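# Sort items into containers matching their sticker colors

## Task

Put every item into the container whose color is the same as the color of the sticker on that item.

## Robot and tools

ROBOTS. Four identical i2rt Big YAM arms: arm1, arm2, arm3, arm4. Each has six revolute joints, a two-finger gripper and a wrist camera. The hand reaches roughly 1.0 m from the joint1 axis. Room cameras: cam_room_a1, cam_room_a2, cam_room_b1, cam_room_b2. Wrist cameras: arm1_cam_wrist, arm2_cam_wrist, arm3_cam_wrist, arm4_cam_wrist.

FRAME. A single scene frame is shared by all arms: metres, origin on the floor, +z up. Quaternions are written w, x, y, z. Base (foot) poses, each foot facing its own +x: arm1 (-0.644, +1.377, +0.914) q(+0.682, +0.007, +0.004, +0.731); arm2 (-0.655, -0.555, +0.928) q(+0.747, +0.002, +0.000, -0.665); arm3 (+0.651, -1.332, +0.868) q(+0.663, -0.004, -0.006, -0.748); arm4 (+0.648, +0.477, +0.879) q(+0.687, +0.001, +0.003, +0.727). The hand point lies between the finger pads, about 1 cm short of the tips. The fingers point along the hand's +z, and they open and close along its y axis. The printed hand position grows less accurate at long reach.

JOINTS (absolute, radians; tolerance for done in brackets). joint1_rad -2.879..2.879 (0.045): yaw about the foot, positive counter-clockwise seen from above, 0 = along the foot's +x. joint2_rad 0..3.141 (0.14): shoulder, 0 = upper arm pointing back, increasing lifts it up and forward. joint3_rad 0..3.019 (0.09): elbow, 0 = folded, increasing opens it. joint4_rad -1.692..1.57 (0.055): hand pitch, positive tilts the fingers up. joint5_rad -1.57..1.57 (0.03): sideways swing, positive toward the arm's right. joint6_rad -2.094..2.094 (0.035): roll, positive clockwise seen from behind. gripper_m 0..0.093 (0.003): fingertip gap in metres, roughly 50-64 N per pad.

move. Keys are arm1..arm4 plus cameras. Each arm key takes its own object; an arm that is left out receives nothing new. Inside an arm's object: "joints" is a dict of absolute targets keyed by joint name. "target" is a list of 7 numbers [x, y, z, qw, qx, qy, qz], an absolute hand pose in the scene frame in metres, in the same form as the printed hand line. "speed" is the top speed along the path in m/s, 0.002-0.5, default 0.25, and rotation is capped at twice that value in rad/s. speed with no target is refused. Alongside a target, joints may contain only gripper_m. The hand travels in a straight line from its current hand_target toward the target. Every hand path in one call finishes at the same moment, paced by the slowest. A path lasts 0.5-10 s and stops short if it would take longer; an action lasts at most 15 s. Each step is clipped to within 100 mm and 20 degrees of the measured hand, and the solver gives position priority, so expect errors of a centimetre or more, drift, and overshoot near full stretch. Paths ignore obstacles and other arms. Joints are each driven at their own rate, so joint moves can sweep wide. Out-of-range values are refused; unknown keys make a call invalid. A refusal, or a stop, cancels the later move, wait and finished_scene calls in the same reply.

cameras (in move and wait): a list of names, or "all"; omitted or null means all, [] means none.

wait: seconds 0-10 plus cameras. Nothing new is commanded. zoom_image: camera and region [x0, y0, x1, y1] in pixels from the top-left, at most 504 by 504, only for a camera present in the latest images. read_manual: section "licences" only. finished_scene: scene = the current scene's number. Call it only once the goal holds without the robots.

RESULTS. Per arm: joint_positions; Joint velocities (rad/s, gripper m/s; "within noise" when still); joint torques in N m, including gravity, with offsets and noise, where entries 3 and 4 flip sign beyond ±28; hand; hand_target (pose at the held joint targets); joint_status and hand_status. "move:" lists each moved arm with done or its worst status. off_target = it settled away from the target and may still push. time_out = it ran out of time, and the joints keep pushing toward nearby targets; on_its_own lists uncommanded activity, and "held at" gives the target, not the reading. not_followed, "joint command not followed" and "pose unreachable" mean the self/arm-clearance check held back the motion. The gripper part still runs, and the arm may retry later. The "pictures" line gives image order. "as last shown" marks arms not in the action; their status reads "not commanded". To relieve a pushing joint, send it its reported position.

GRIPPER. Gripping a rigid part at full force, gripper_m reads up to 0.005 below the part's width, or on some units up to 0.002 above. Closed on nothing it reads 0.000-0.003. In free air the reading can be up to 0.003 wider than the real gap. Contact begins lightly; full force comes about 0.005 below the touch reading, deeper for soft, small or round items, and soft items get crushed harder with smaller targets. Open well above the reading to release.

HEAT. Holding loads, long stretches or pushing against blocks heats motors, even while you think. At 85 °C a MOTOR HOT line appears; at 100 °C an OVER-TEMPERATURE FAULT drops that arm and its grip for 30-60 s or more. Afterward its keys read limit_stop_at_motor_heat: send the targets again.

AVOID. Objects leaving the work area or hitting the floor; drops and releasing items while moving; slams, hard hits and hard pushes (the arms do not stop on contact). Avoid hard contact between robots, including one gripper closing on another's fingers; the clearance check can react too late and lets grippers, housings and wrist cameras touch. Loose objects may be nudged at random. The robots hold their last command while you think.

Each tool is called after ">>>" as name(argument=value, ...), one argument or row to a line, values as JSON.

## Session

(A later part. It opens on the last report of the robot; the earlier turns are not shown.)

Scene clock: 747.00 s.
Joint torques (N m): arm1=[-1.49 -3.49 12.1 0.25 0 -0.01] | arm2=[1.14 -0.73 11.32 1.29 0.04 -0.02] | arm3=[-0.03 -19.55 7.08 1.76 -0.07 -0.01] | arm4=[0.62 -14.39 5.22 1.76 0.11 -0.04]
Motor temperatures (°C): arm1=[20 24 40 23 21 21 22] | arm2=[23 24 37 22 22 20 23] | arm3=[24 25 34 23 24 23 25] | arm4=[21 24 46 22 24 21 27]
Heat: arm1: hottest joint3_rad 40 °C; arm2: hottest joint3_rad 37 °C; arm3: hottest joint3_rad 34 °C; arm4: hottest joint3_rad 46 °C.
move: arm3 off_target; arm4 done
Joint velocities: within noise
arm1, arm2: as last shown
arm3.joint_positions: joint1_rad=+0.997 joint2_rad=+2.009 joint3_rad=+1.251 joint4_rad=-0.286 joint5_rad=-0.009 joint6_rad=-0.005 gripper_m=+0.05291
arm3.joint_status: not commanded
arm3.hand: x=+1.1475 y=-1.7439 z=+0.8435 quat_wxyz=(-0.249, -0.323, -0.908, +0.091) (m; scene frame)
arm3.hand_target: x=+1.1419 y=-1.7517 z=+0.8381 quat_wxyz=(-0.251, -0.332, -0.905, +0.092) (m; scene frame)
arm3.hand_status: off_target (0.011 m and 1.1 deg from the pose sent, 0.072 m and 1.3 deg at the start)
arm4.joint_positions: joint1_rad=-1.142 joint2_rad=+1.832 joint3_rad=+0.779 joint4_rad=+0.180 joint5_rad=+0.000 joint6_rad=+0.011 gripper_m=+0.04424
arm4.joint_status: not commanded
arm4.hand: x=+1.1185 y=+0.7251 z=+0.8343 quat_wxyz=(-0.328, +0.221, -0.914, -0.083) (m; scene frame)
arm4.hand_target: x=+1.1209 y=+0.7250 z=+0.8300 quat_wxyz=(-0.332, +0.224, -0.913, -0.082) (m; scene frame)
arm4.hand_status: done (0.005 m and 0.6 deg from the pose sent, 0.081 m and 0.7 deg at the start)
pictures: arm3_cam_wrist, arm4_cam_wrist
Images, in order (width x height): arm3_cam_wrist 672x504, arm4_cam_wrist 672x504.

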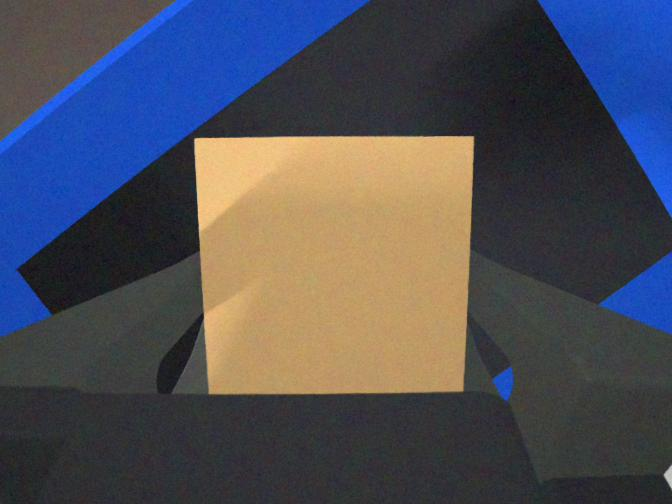

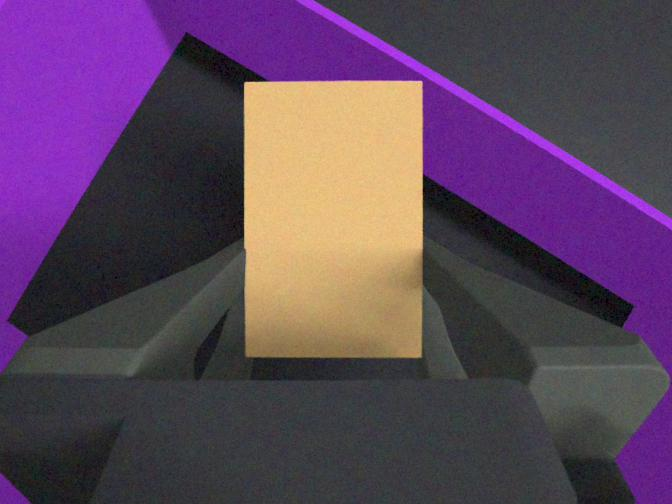

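>>> move(
  arm3={"target": [1.138, -1.752, 0.785, 0.2509, 0.3320, 0.9046, -0.0921], "speed": 0.08},
  arm4={"target": [1.123, 0.725, 0.775, 0.3321, -0.2241, 0.9125, 0.0816], "speed": 0.08},
  cameras=["arm3_cam_wrist", "arm4_cam_wrist"],
)

Scene clock: 752.93 s.
Joint torques (N m): arm1=[-1.96 -3.14 12.12 0.34 -0.01 -0.04] | arm2=[1.03 -0.79 11.29 1.28 0.05 -0.02] | arm3=[0.09 -20.07 6.34 1.8 -0.08 -0.03] | arm4=[0.62 -15.44 4.88 1.59 0.08 -0.03]
Motor temperatures (°C): arm1=[20 24 40 23 21 21 22] | arm2=[23 24 37 22 22 20 23] | arm3=[24 25 34 23 24 23 25] | arm4=[21 24 44 22 24 21 27]
Heat: arm1: hottest joint3_rad 40 °C; arm2: hottest joint3_rad 37 °C; arm3: hottest joint3_rad 34 °C; arm4: hottest joint3_rad 44 °C.
move: arm3 done; arm4 done
Joint velocities: within noise
arm1, arm2: as last shown
arm3.joint_positions: joint1_rad=+0.993 joint2_rad=+2.107 joint3_rad=+1.232 joint4_rad=-0.171 joint5_rad=-0.011 joint6_rad=-0.005 gripper_m=+0.05291
arm3.joint_status: not commanded
arm3.hand: x=+1.1436 y=-1.7444 z=+0.7894 quat_wxyz=(-0.248, -0.325, -0.908, +0.091) (m; scene frame)
arm3.hand_target: x=+1.1379 y=-1.7520 z=+0.7852 quat_wxyz=(-0.251, -0.332, -0.905, +0.092) (m; scene frame)
arm3.hand_status: done (0.010 m and 0.9 deg from the pose sent, 0.060 m and 1.1 deg at the start)
arm4.joint_positions: joint1_rad=-1.142 joint2_rad=+1.993 joint3_rad=+0.779 joint4_rad=+0.327 joint5_rad=+0.000 joint6_rad=+0.011 gripper_m=+0.04424
arm4.joint_status: not commanded
arm4.hand: x=+1.1143 y=+0.7228 z=+0.7755 quat_wxyz=(-0.322, +0.222, -0.917, -0.081) (m; scene frame)
arm4.hand_target: x=+1.1228 y=+0.7249 z=+0.7751 quat_wxyz=(-0.332, +0.224, -0.913, -0.081) (m; scene frame)
arm4.hand_status: done (0.009 m and 1.2 deg from the pose sent, 0.059 m and 0.6 deg at the start)
pictures: arm3_cam_wrist, arm4_cam_wrist
Images, in order (width x height): arm3_cam_wrist 672x504, arm4_cam_wrist 672x504.

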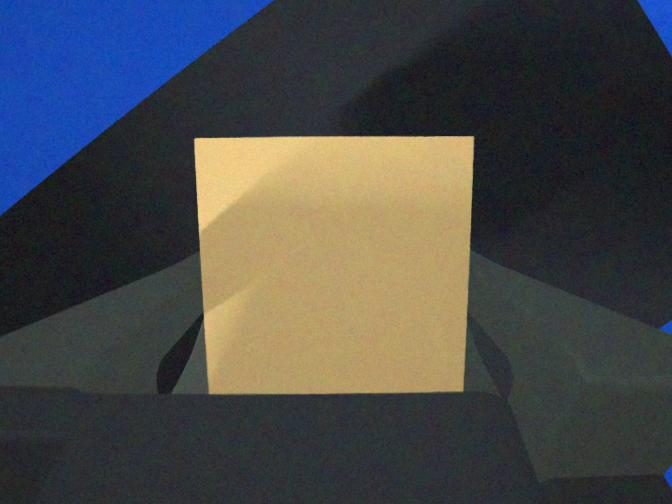

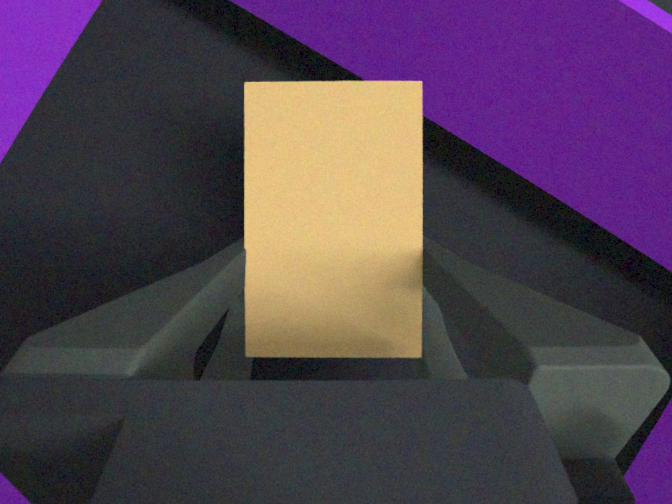

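>>> move(
  arm3={"target": [1.138, -1.752, 0.765, 0.2319, 0.3338, 0.9097, -0.0851], "speed": 0.05},
  arm4={"target": [1.123, 0.725, 0.759, 0.3202, -0.2252, 0.9168, 0.0786], "speed": 0.05},
  cameras=[],
)

>>> move(
  arm3={"target": [1.138, -1.752, 0.758, 0.2319, 0.3338, 0.9097, -0.0851], "speed": 0.05},
  arm4={"target": [1.123, 0.725, 0.753, 0.3202, -0.2252, 0.9168, 0.0786], "speed": 0.05},
  cameras=["arm3_cam_wrist", "arm4_cam_wrist"],
)

Scene clock: 761.90 s.
Joint torques (N m): arm1=[-2.2 -3.14 12.15 0.1 0.02 -0.04] | arm2=[1.14 -0.67 11.28 1.25 0.05 -0.03] | arm3=[-0.03 -20.13 8.59 0.76 -0.06 -0.04] | arm4=[0.5 -15.03 5.44 1.57 0.04 -0.07]
Motor temperatures (°C): arm1=[20 24 40 23 21 21 22] | arm2=[23 24 37 22 22 20 23] | arm3=[24 26 33 23 24 23 25] | arm4=[21 24 42 22 24 21 27]
Heat: arm1: hottest joint3_rad 40 °C; arm2: hottest joint3_rad 37 °C; arm3: hottest joint3_rad 33 °C; arm4: hottest joint3_rad 42 °C.
move: arm3 off_target; arm4 off_target
Joint velocities: within noise
arm1: as last shown
arm2.joint_positions: joint1_rad=+0.924 joint2_rad=+0.621 joint3_rad=+0.875 joint4_rad=-1.277 joint5_rad=+0.004 joint6_rad=+0.012 gripper_m=+0.07794
arm2.joint_status: not commanded
arm2.hand: x=-0.4394 y=-0.6842 z=+1.2204 quat_wxyz=(-0.261, -0.259, -0.927, +0.069) (m; scene frame)
arm2.hand_target: x=-0.4401 y=-0.6830 z=+1.2164 quat_wxyz=(-0.250, -0.253, -0.932, +0.068) (m; scene frame)
arm2.hand_status: not commanded
arm3.joint_positions: joint1_rad=+0.993 joint2_rad=+2.152 joint3_rad=+1.232 joint4_rad=-0.177 joint5_rad=-0.011 joint6_rad=-0.005 gripper_m=+0.05291
arm3.joint_status: not commanded
arm3.hand: x=+1.1347 y=-1.7373 z=+0.7609 quat_wxyz=(-0.225, -0.328, -0.914, +0.082) (m; scene frame)
arm3.hand_target: x=+1.1376 y=-1.7519 z=+0.7652 quat_wxyz=(-0.232, -0.334, -0.910, +0.085) (m; scene frame)
arm3.hand_status: off_target (0.016 m and 1.2 deg from the pose sent, 0.026 m and 2.2 deg at the start)
arm4.joint_positions: joint1_rad=-1.142 joint2_rad=+2.029 joint3_rad=+0.786 joint4_rad=+0.328 joint5_rad=+0.000 joint6_rad=+0.011 gripper_m=+0.04424
arm4.joint_status: not commanded
arm4.hand: x=+1.1100 y=+0.7205 z=+0.7594 quat_wxyz=(-0.309, +0.223, -0.921, -0.078) (m; scene frame)
arm4.hand_target: x=+1.1227 y=+0.7248 z=+0.7594 quat_wxyz=(-0.320, +0.225, -0.917, -0.079) (m; scene frame)
arm4.hand_status: off_target (0.014 m and 1.4 deg from the pose sent, 0.019 m and 0.6 deg at the start)
pictures: none
No camera images: "cameras" was empty.

Scene clock: 762.87 s.
Joint torques (N m): arm1=[-2.26 -3.6 12.16 0.17 0.02 -0.01] | arm2=[0.91 -0.79 11.34 1.26 0.05 -0.03] | arm3=[0.03 -19.43 8.59 1.33 -0.06 -0.05] | arm4=[0.32 -14.68 5.49 1.63 0.08 -0.09]
Motor temperatures (°C): arm1=[20 24 40 23 21 21 22] | arm2=[23 24 37 22 22 20 23] | arm3=[24 26 33 23 24 23 25] | arm4=[21 24 42 22 24 21 27]
Heat: arm1: hottest joint3_rad 40 °C; arm2: hottest joint3_rad 37 °C; arm3: hottest joint3_rad 33 °C; arm4: hottest joint3_rad 42 °C.
move: arm3 off_target; arm4 off_target
Joint velocities: within noise
arm1, arm2: as last shown
arm3.joint_positions: joint1_rad=+0.993 joint2_rad=+2.155 joint3_rad=+1.232 joint4_rad=-0.177 joint5_rad=-0.011 joint6_rad=-0.005 gripper_m=+0.05291
arm3.joint_status: not commanded
arm3.hand: x=+1.1340 y=-1.7367 z=+0.7586 quat_wxyz=(-0.223, -0.328, -0.914, +0.081) (m; scene frame)
arm3.hand_target: x=+1.1375 y=-1.7518 z=+0.7583 quat_wxyz=(-0.232, -0.334, -0.910, +0.085) (m; scene frame)
arm3.hand_status: off_target (0.016 m and 1.4 deg from the pose sent, 0.015 m and 1.2 deg at the start)
arm4.joint_positions: joint1_rad=-1.142 joint2_rad=+2.044 joint3_rad=+0.786 joint4_rad=+0.337 joint5_rad=+0.000 joint6_rad=+0.011 gripper_m=+0.04424
arm4.joint_status: not commanded
arm4.hand: x=+1.1084 y=+0.7197 z=+0.7534 quat_wxyz=(-0.307, +0.223, -0.922, -0.077) (m; scene frame)
arm4.hand_target: x=+1.1226 y=+0.7248 z=+0.7535 quat_wxyz=(-0.320, +0.225, -0.917, -0.078) (m; scene frame)
arm4.hand_status: off_target (0.016 m and 1.7 deg from the pose sent, 0.015 m and 1.4 deg at the start)
pictures: arm3_cam_wrist, arm4_cam_wrist
Images, in order (width x height): arm3_cam_wrist 672x504, arm4_cam_wrist 672x504.

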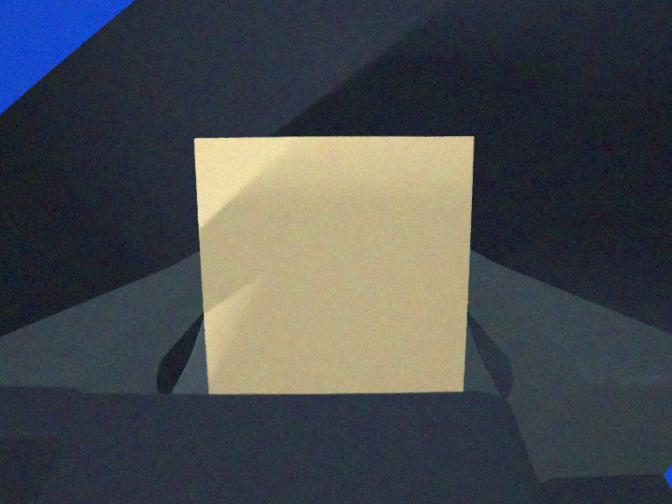

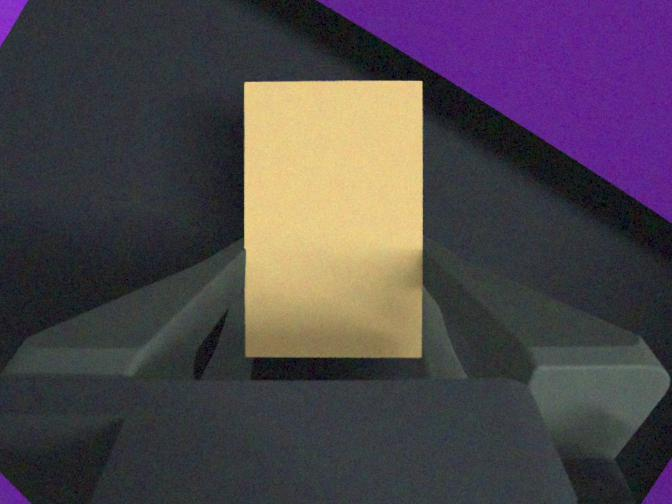

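>>> move(
  arm3={"target": [1.138, -1.752, 0.753, 0.2319, 0.3338, 0.9097, -0.0851], "speed": 0.05},
  arm4={"target": [1.125, 0.726, 0.749, 0.3202, -0.2252, 0.9168, 0.0786], "speed": 0.05},
  cameras=[],
)

>>> move(
  arm3={"target": [1.138, -1.752, 0.749, 0.2319, 0.3338, 0.9097, -0.0851], "speed": 0.05},
  arm4={"target": [1.126, 0.726, 0.745, 0.3202, -0.2252, 0.9168, 0.0786], "speed": 0.05},
  cameras=["arm3_cam_wrist", "arm4_cam_wrist"],
)

Scene clock: 773.33 s.
Joint torques (N m): arm1=[-2.32 -3.84 12.19 0.31 0.01 -0.02] | arm2=[1.03 -0.73 11.28 1.26 0.05 -0.02] | arm3=[-0.03 -18.43 8.61 1.54 -0.05 -0.03] | arm4=[0.38 -15.03 5.31 1.72 0.06 -0.06]
Motor temperatures (°C): arm1=[20 24 40 23 21 21 22] | arm2=[23 24 37 22 22 20 23] | arm3=[24 26 33 23 24 23 25] | arm4=[21 24 41 22 24 21 27]
Heat: arm1: hottest joint3_rad 40 °C; arm2: hottest joint3_rad 37 °C; arm3: hottest joint3_rad 33 °C; arm4: hottest joint3_rad 41 °C.
move: arm3 off_target; arm4 off_target
Joint velocities: within noise
arm1, arm2: as last shown
arm3.joint_positions: joint1_rad=+0.993 joint2_rad=+2.157 joint3_rad=+1.232 joint4_rad=-0.172 joint5_rad=-0.011 joint6_rad=-0.005 gripper_m=+0.05291
arm3.joint_status: not commanded
arm3.hand: x=+1.1346 y=-1.7372 z=+0.7584 quat_wxyz=(-0.225, -0.328, -0.914, +0.082) (m; scene frame)
arm3.hand_target: x=+1.1374 y=-1.7517 z=+0.7534 quat_wxyz=(-0.232, -0.334, -0.910, +0.085) (m; scene frame)
arm3.hand_status: off_target (0.016 m and 1.2 deg from the pose sent, 0.017 m and 1.4 deg at the start)
arm4.joint_positions: joint1_rad=-1.142 joint2_rad=+2.057 joint3_rad=+0.798 joint4_rad=+0.342 joint5_rad=+0.000 joint6_rad=+0.011 gripper_m=+0.04424
arm4.joint_status: not commanded
arm4.hand: x=+1.1124 y=+0.7218 z=+0.7510 quat_wxyz=(-0.309, +0.223, -0.921, -0.078) (m; scene frame)
arm4.hand_target: x=+1.1247 y=+0.7258 z=+0.7495 quat_wxyz=(-0.320, +0.225, -0.917, -0.079) (m; scene frame)
arm4.hand_status: off_target (0.013 m and 1.4 deg from the pose sent, 0.018 m and 1.7 deg at the start)
pictures: none
No camera images: "cameras" was empty.

Scene clock: 774.30 s.
Joint torques (N m): arm1=[-1.67 -3.43 12.05 0.14 -0.02 -0.06] | arm2=[0.97 -0.91 11.29 1.31 0.04 -0.02] | arm3=[0.21 -17.9 8.62 1.62 -0.07 -0.04] | arm4=[0.21 -15.27 5.23 1.69 0.08 -0.07]
Motor temperatures (°C): arm1=[20 24 40 23 21 21 22] | arm2=[23 24 37 22 22 20 23] | arm3=[24 26 33 23 24 23 25] | arm4=[21 24 41 22 24 21 27]
Heat: arm1: hottest joint3_rad 40 °C; arm2: hottest joint3_rad 37 °C; arm3: hottest joint3_rad 33 °C; arm4: hottest joint3_rad 41 °C.
move: arm3 off_target; arm4 off_target
Joint velocities: within noise
arm1.joint_positions: joint1_rad=-2.222 joint2_rad=+1.111 joint3_rad=+1.077 joint4_rad=-1.539 joint5_rad=+0.001 joint6_rad=+0.065 gripper_m=+0.06796
arm1.joint_status: not commanded
arm1.hand: x=-0.3934 y=+1.2135 z=+1.1509 quat_wxyz=(+0.009, -0.318, -0.948, +0.001) (m; scene frame)
arm1.hand_target: x=-0.3904 y=+1.2106 z=+1.1554 quat_wxyz=(+0.008, -0.317, -0.948, +0.001) (m; scene frame)
arm1.hand_status: not commanded
arm2: as last shown
arm3.joint_positions: joint1_rad=+0.993 joint2_rad=+2.158 joint3_rad=+1.232 joint4_rad=-0.167 joint5_rad=-0.011 joint6_rad=-0.005 gripper_m=+0.05291
arm3.joint_status: not commanded
arm3.hand: x=+1.1352 y=-1.7377 z=+0.7581 quat_wxyz=(-0.227, -0.327, -0.914, +0.083) (m; scene frame)
arm3.hand_target: x=+1.1373 y=-1.7516 z=+0.7494 quat_wxyz=(-0.232, -0.334, -0.910, +0.085) (m; scene frame)
arm3.hand_status: off_target (0.017 m and 1.1 deg from the pose sent, 0.018 m and 1.2 deg at the start)
arm4.joint_positions: joint1_rad=-1.142 joint2_rad=+2.064 joint3_rad=+0.803 joint4_rad=+0.351 joint5_rad=+0.000 joint6_rad=+0.011 gripper_m=+0.04424
arm4.joint_status: not commanded
arm4.hand: x=+1.1149 y=+0.7231 z=+0.7500 quat_wxyz=(-0.312, +0.223, -0.920, -0.079) (m; scene frame)
arm4.hand_target: x=+1.1256 y=+0.7258 z=+0.7453 quat_wxyz=(-0.320, +0.225, -0.917, -0.078) (m; scene frame)
arm4.hand_status: off_target (0.013 m and 1.0 deg from the pose sent, 0.015 m and 1.4 deg at the start)
pictures: arm3_cam_wrist, arm4_cam_wrist
Images, in order (width x height): arm3_cam_wrist 672x504, arm4_cam_wrist 672x504.

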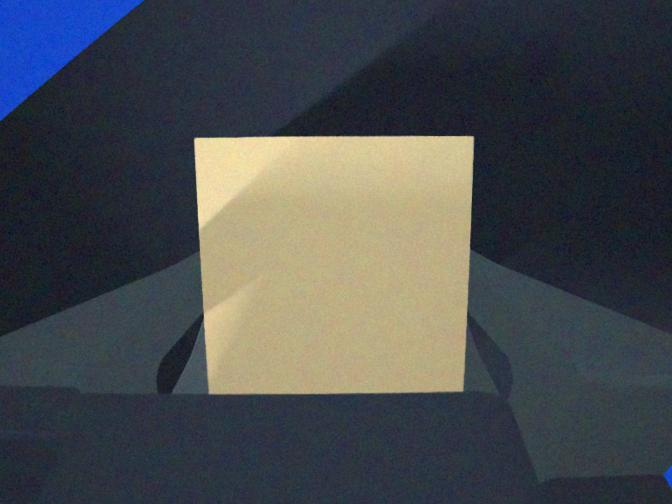

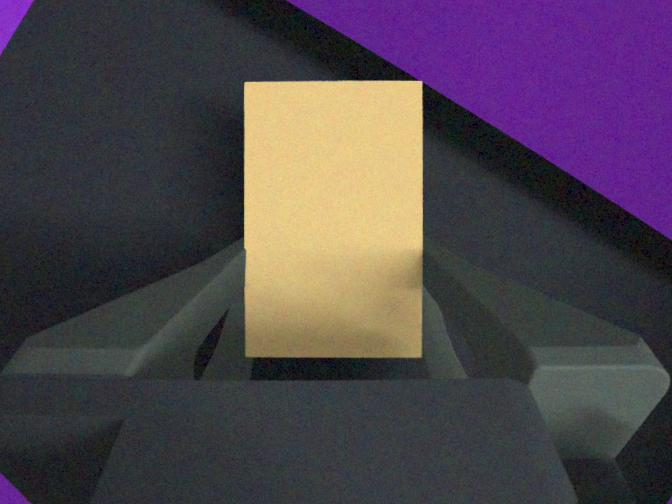

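>>> move(
  arm3={"joints": {"gripper_m": 0.08}},
  arm4={"target": [1.125, 0.726, 0.741, 0.3202, -0.2252, 0.9168, 0.0786], "speed": 0.05},
  cameras=["arm3_cam_wrist", "arm4_cam_wrist"],
)

Scene clock: 778.20 s.
Joint torques (N m): arm1=[-1.79 -3.19 12.04 0.12 -0.01 -0.05] | arm2=[1.08 -0.85 11.28 1.29 0.05 -0.03] | arm3=[-0.03 -19.72 8.54 1.51 -0.05 -0.04] | arm4=[0.44 -13.86 5.05 1.54 0.08 -0.04]
Motor temperatures (°C): arm1=[20 24 40 23 21 21 22] | arm2=[23 24 37 22 22 20 23] | arm3=[24 26 33 23 24 23 25] | arm4=[21 24 40 22 24 21 27]
Heat: arm1: hottest joint3_rad 40 °C; arm2: hottest joint3_rad 37 °C; arm3: hottest joint3_rad 33 °C; arm4: hottest joint3_rad 40 °C.
move: arm3 done; arm4 off_target
Joint velocities: within noise
arm1, arm2: as last shown
arm3.joint_positions: joint1_rad=+0.993 joint2_rad=+2.176 joint3_rad=+1.232 joint4_rad=-0.164 joint5_rad=-0.011 joint6_rad=-0.005 gripper_m=+0.07996
arm3.joint_status: all done
arm3.hand: x=+1.1321 y=-1.7353 z=+0.7472 quat_wxyz=(-0.220, -0.328, -0.915, +0.080) (m; scene frame)
arm3.hand_target: x=+1.1373 y=-1.7516 z=+0.7494 quat_wxyz=(-0.232, -0.334, -0.910, +0.085) (m; scene frame)
arm3.hand_status: not commanded
arm4.joint_positions: joint1_rad=-1.142 joint2_rad=+2.068 joint3_rad=+0.803 joint4_rad=+0.365 joint5_rad=+0.000 joint6_rad=+0.011 gripper_m=+0.04424
arm4.joint_status: not commanded
arm4.hand: x=+1.1162 y=+0.7238 z=+0.7499 quat_wxyz=(-0.316, +0.222, -0.919, -0.080) (m; scene frame)
arm4.hand_target: x=+1.1244 y=+0.7257 z=+0.7412 quat_wxyz=(-0.320, +0.225, -0.917, -0.079) (m; scene frame)
arm4.hand_status: off_target (0.013 m and 0.6 deg from the pose sent, 0.014 m and 1.0 deg at the start)
pictures: arm3_cam_wrist, arm4_cam_wrist
Images, in order (width x height): arm3_cam_wrist 672x504, arm4_cam_wrist 672x504.

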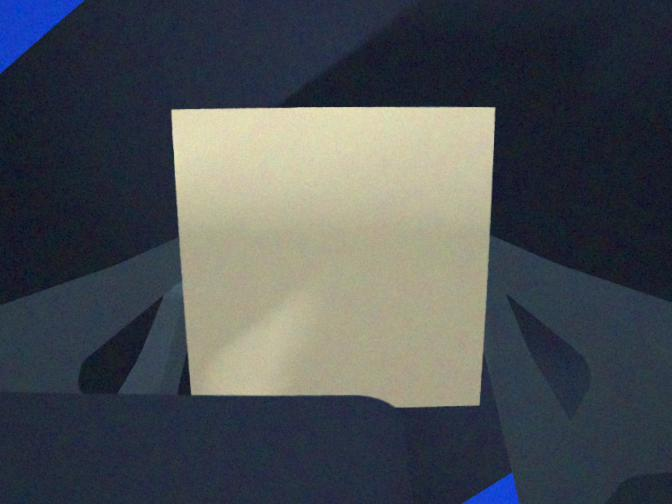

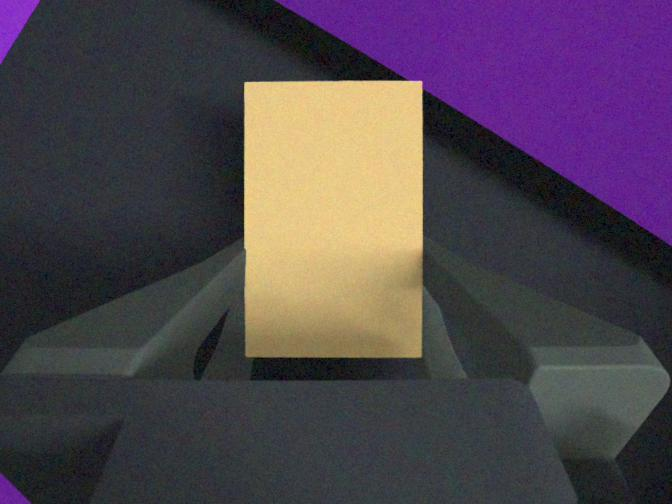

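>>> move(
  arm3={"target": [1.088, -1.708, 0.87, 0.2319, 0.3338, 0.9097, -0.0851], "speed": 0.08},
  arm4={"target": [1.125, 0.726, 0.752, 0.3202, -0.2252, 0.9168, 0.0786], "joints": {"gripper_m": 0.068}, "speed": 0.05},
  cameras=["arm3_cam_wrist", "arm4_cam_wrist"],
)

Scene clock: 786.73 s.
Joint torques (N m): arm1=[-1.79 -4.01 12.3 0.14 0 -0.02] | arm2=[1.03 -0.85 11.3 1.26 0.05 -0.03] | arm3=[0.15 -18.67 6.54 0.64 -0.08 -0.05] | arm4=[0.56 -17.32 4.67 0.76 0.09 -0.09]
Motor temperatures (°C): arm1=[20 24 40 23 21 21 22] | arm2=[23 24 37 22 22 20 23] | arm3=[24 26 32 23 24 23 25] | arm4=[21 24 39 22 24 21 27]
Heat: arm1: hottest joint3_rad 40 °C; arm2: hottest joint3_rad 37 °C; arm3: hottest joint3_rad 32 °C; arm4: hottest joint3_rad 39 °C.
move: arm3 done; arm4 off_target
Joint velocities: within noise
arm1, arm2: as last shown
arm3.joint_positions: joint1_rad=+0.993 joint2_rad=+1.843 joint3_rad=+1.075 joint4_rad=-0.308 joint5_rad=-0.011 joint6_rad=-0.005 gripper_m=+0.07996
arm3.joint_status: not commanded
arm3.hand: x=+1.0967 y=-1.7040 z=+0.8685 quat_wxyz=(-0.235, -0.327, -0.912, +0.086) (m; scene frame)
arm3.hand_target: x=+1.0882 y=-1.7079 z=+0.8700 quat_wxyz=(-0.232, -0.334, -0.910, +0.085) (m; scene frame)
arm3.hand_status: done (0.010 m and 0.9 deg from the pose sent, 0.133 m and 1.8 deg at the start)
arm4.joint_positions: joint1_rad=-1.142 joint2_rad=+2.074 joint3_rad=+0.804 joint4_rad=+0.365 joint5_rad=+0.000 joint6_rad=+0.011 gripper_m=+0.06792
arm4.joint_status: all done
arm4.hand: x=+1.1153 y=+0.7233 z=+0.7472 quat_wxyz=(-0.314, +0.223, -0.920, -0.079) (m; scene frame)
arm4.hand_target: x=+1.1248 y=+0.7259 z=+0.7522 quat_wxyz=(-0.320, +0.225, -0.917, -0.079) (m; scene frame)
arm4.hand_status: off_target (0.011 m and 0.8 deg from the pose sent, 0.009 m and 0.6 deg at the start)
pictures: arm3_cam_wrist, arm4_cam_wrist
Images, in order (width x height): arm3_cam_wrist 672x504, arm4_cam_wrist 672x504.

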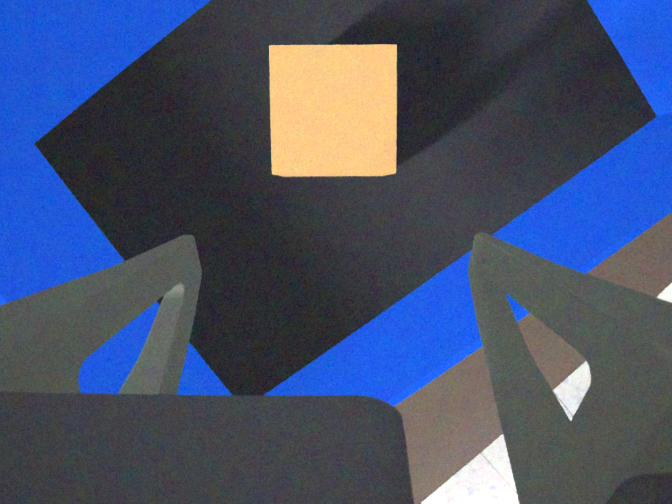

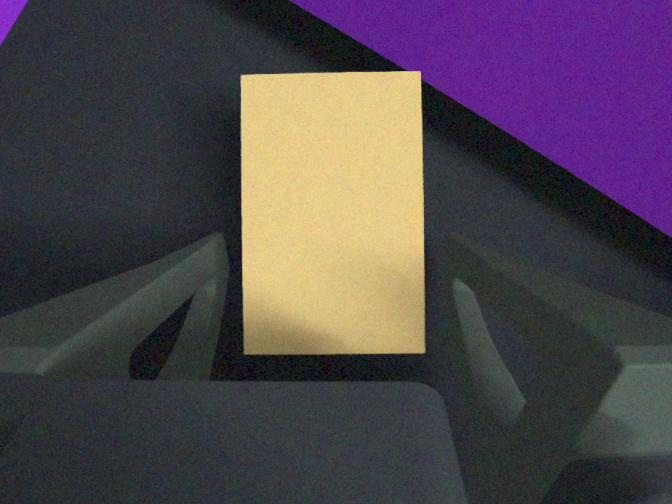

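>>> move(
  arm3={"target": [0.95, -1.59, 1.1, 0.2319, 0.3338, 0.9097, -0.0851], "speed": 0.15},
  arm4={"target": [1.105, 0.716, 0.85, 0.3202, -0.2252, 0.9168, 0.0786], "speed": 0.08},
  cameras=["arm3_cam_wrist", "arm4_cam_wrist"],
)

Scene clock: 795.23 s.
Joint torques (N m): arm1=[-2.55 -3.14 12.03 0.06 -0.03 -0.01] | arm2=[0.97 -0.85 11.32 1.25 0.05 -0.03] | arm3=[0.15 -7.47 11.4 0.64 -0.09 -0.11] | arm4=[0.56 -16.44 5 0.65 0.08 -0.06]
Motor temperatures (°C): arm1=[20 24 40 23 21 21 22] | arm2=[23 24 37 22 22 20 23] | arm3=[24 26 32 23 24 23 24] | arm4=[21 25 38 22 24 21 26]
Heat: arm1: hottest joint3_rad 40 °C; arm2: hottest joint3_rad 37 °C; arm3: hottest joint3_rad 32 °C; arm4: hottest joint3_rad 38 °C.
move: arm3 off_target; arm4 done
Joint velocities: within noise
arm1, arm2: as last shown
arm3.joint_positions: joint1_rad=+0.982 joint2_rad=+1.079 joint3_rad=+0.924 joint4_rad=-0.940 joint5_rad=-0.016 joint6_rad=-0.007 gripper_m=+0.07996
arm3.joint_status: not commanded
arm3.hand: x=+0.9502 y=-1.5827 z=+1.0901 quat_wxyz=(-0.226, -0.331, -0.912, +0.081) (m; scene frame)
arm3.hand_target: x=+0.9500 y=-1.5899 z=+1.1000 quat_wxyz=(-0.232, -0.334, -0.910, +0.085) (m; scene frame)
arm3.hand_status: off_target (0.012 m and 0.9 deg from the pose sent, 0.297 m and 0.9 deg at the start)
arm4.joint_positions: joint1_rad=-1.142 joint2_rad=+1.773 joint3_rad=+0.750 joint4_rad=+0.133 joint5_rad=+0.000 joint6_rad=+0.011 gripper_m=+0.06792
arm4.joint_status: not commanded
arm4.hand: x=+1.1059 y=+0.7184 z=+0.8464 quat_wxyz=(-0.321, +0.222, -0.917, -0.081) (m; scene frame)
arm4.hand_target: x=+1.1050 y=+0.7161 z=+0.8500 quat_wxyz=(-0.320, +0.225, -0.917, -0.079) (m; scene frame)
arm4.hand_status: done (0.004 m and 0.5 deg from the pose sent, 0.104 m and 0.8 deg at the start)
pictures: arm3_cam_wrist, arm4_cam_wrist
Images, in order (width x height): arm3_cam_wrist 672x504, arm4_cam_wrist 672x504.

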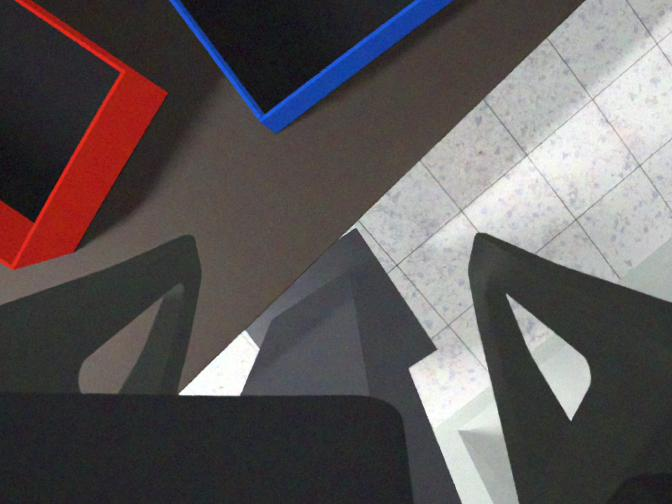

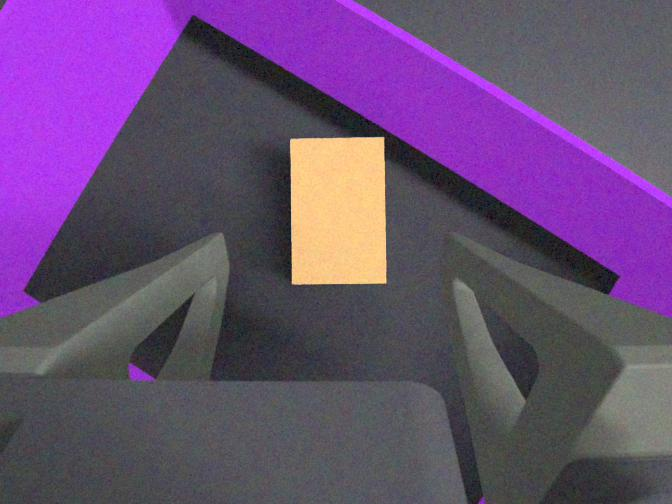

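Retreat arm4 fully and verify.

>>> move(
  arm4={"target": [0.95, 0.64, 1.1, 0.3202, -0.2252, 0.9168, 0.0786], "speed": 0.15},
  cameras=["arm4_cam_wrist", "cam_room_a1", "cam_room_a2"],
)

Scene clock: 800.13 s.
Joint torques (N m): arm1=[-2.26 -3.72 12.03 0.16 0.04 0] | arm2=[0.91 -0.67 11.28 1.28 0.04 -0.02] | arm3=[0.15 -7.41 11.41 0.64 -0.08 -0.12] | arm4=[1.32 -3.6 12.71 0.51 0.24 0.09]
Motor temperatures (°C): arm1=[20 24 40 23 21 21 22] | arm2=[23 24 37 22 22 20 23] | arm3=[24 26 32 23 24 23 24] | arm4=[21 25 38 22 24 21 26]
Heat: arm1: hottest joint3_rad 40 °C; arm2: hottest joint3_rad 37 °C; arm3: hottest joint3_rad 32 °C; arm4: hottest joint3_rad 38 °C.
move: arm4 off_target
Joint velocities: within noise
arm1, arm2, arm3: as last shown
arm3.hand: x=+0.9502 y=-1.5827 z=+1.0901 quat_wxyz=(-0.226, -0.331, -0.913, +0.081) (m; scene frame)
arm3.hand_target: x=+0.9499 y=-1.5899 z=+1.1000 quat_wxyz=(-0.232, -0.334, -0.910, +0.085) (m; scene frame)
arm4.joint_positions: joint1_rad=-1.135 joint2_rad=+0.800 joint3_rad=+0.657 joint4_rad=-0.788 joint5_rad=+0.007 joint6_rad=+0.011 gripper_m=+0.06792
arm4.joint_status: not commanded
arm4.hand: x=+0.9418 y=+0.6332 z=+1.0748 quat_wxyz=(-0.302, +0.226, -0.923, -0.074) (m; scene frame)
arm4.hand_target: x=+0.9493 y=+0.6397 z=+1.0999 quat_wxyz=(-0.321, +0.225, -0.917, -0.079) (m; scene frame)
arm4.hand_status: off_target (0.027 m and 2.2 deg from the pose sent, 0.308 m and 0.5 deg at the start)
pictures: arm4_cam_wrist, cam_room_a1, cam_room_a2
Images, in order (width x height): arm4_cam_wrist 672x504, cam_room_a1 672x504, cam_room_a2 672x504.

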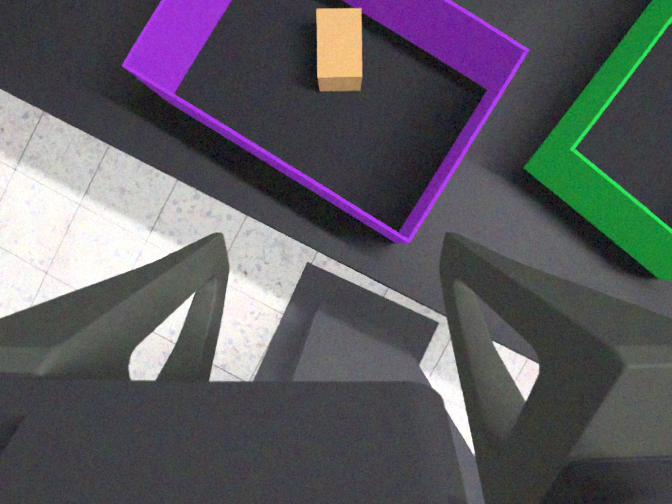

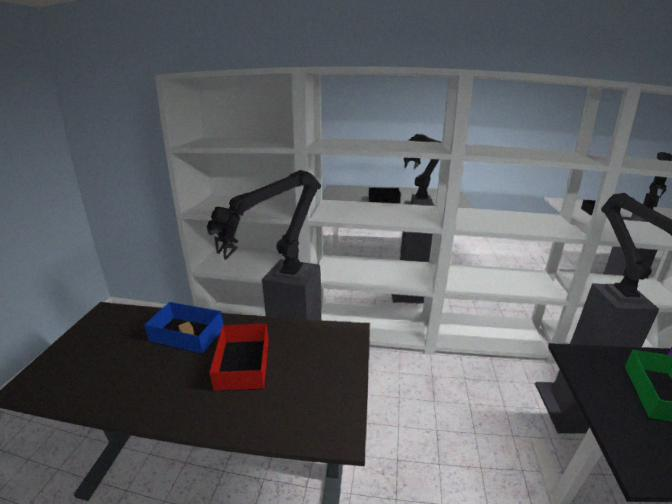

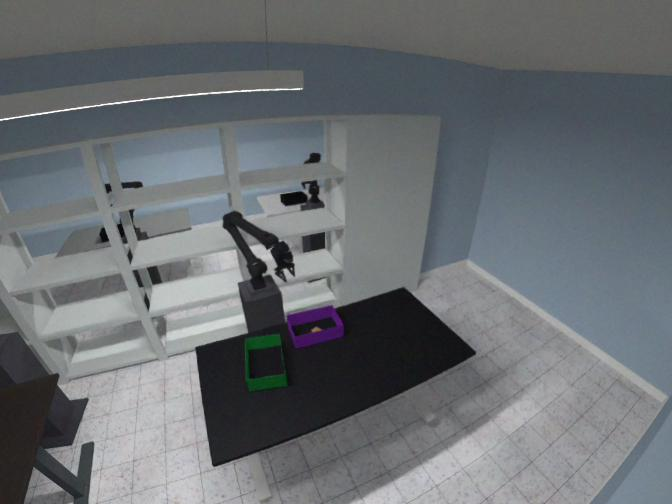

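>>> wait(
  seconds=0.5,
  cameras=["cam_room_b1","cam_room_b2"],
)

Scene clock: 802.37 s.
Joint torques (N m): arm1=[-1.9 -3.19 12.1 0.18 -0.01 -0.04] | arm2=[0.97 -0.79 11.29 1.26 0.05 -0.03] | arm3=[0.21 -7.47 11.4 0.62 -0.08 -0.12] | arm4=[1.61 -3.66 12.72 0.54 0.22 0.09]
Motor temperatures (°C): arm1=[20 24 40 23 21 21 22] | arm2=[23 24 37 22 22 20 23] | arm3=[24 26 32 23 24 23 24] | arm4=[21 24 39 22 24 21 26]
Heat: arm1: hottest joint3_rad 40 °C; arm2: hottest joint3_rad 37 °C; arm3: hottest joint3_rad 32 °C; arm4: hottest joint3_rad 39 °C.
Joint velocities: within noise
arm1.joint_positions: joint1_rad=-2.222 joint2_rad=+1.111 joint3_rad=+1.077 joint4_rad=-1.539 joint5_rad=+0.001 joint6_rad=+0.065 gripper_m=+0.06796
arm1.joint_status: not commanded
arm1.hand: x=-0.3934 y=+1.2135 z=+1.1509 quat_wxyz=(+0.009, -0.318, -0.948, +0.001) (m; scene frame)
arm1.hand_target: x=-0.3904 y=+1.2106 z=+1.1554 quat_wxyz=(+0.008, -0.317, -0.948, +0.001) (m; scene frame)
arm1.hand_status: not commanded
arm2.joint_positions: joint1_rad=+0.924 joint2_rad=+0.621 joint3_rad=+0.875 joint4_rad=-1.277 joint5_rad=+0.004 joint6_rad=+0.012 gripper_m=+0.07794
arm2.joint_status: not commanded
arm2.hand: x=-0.4394 y=-0.6842 z=+1.2204 quat_wxyz=(-0.261, -0.259, -0.927, +0.069) (m; scene frame)
arm2.hand_target: x=-0.4401 y=-0.6830 z=+1.2164 quat_wxyz=(-0.250, -0.253, -0.932, +0.068) (m; scene frame)
arm2.hand_status: not commanded
arm3.joint_positions: joint1_rad=+0.982 joint2_rad=+1.079 joint3_rad=+0.924 joint4_rad=-0.940 joint5_rad=-0.016 joint6_rad=-0.007 gripper_m=+0.07996
arm3.joint_status: not commanded
arm3.hand: x=+0.9502 y=-1.5827 z=+1.0901 quat_wxyz=(-0.226, -0.331, -0.913, +0.081) (m; scene frame)
arm3.hand_target: x=+0.9499 y=-1.5899 z=+1.1000 quat_wxyz=(-0.232, -0.334, -0.910, +0.085) (m; scene frame)
arm3.hand_status: not commanded
arm4.joint_positions: joint1_rad=-1.135 joint2_rad=+0.800 joint3_rad=+0.657 joint4_rad=-0.789 joint5_rad=+0.007 joint6_rad=+0.011 gripper_m=+0.06792
arm4.joint_status: not commanded
arm4.hand: x=+0.9417 y=+0.6331 z=+1.0747 quat_wxyz=(-0.302, +0.225, -0.923, -0.074) (m; scene frame)
arm4.hand_target: x=+0.9493 y=+0.6396 z=+1.0999 quat_wxyz=(-0.321, +0.225, -0.917, -0.079) (m; scene frame)
arm4.hand_status: off_target (0.027 m and 2.2 deg from the pose sent, 0.308 m and 0.5 deg at the start)
wait: 0.50 s; at rest from the start
pictures: cam_room_b1, cam_room_b2
Images, in order (width x height): cam_room_b1 672x504, cam_room_b2 672x504.

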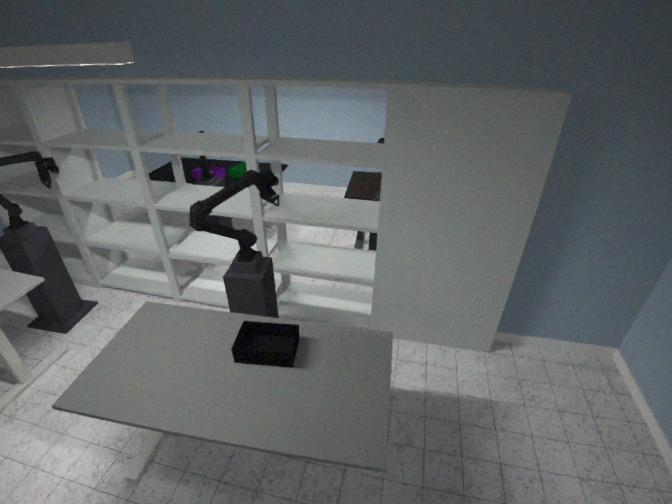

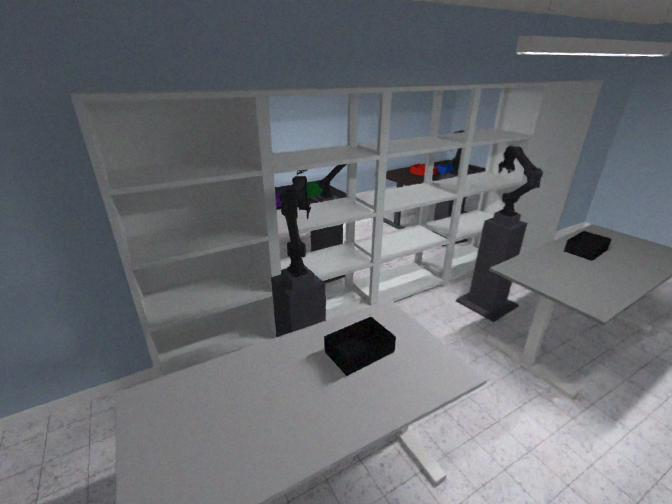

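>>> zoom_image(
  camera="cam_room_b2",
  region=[310, 300, 420, 380],
)

>>> zoom_image(
  camera="cam_room_b1",
  region=[220, 300, 320, 375],
)

Scaled by 4.582.

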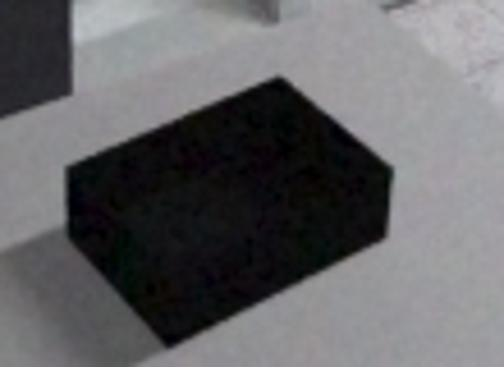

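Scaled by 5.040.

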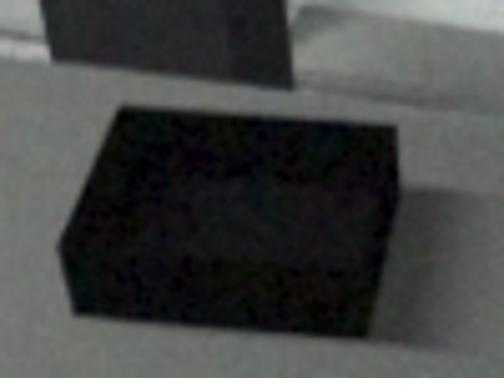

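>>> finished_scene(
  scene=3,
)

The scene is finished: the task was done.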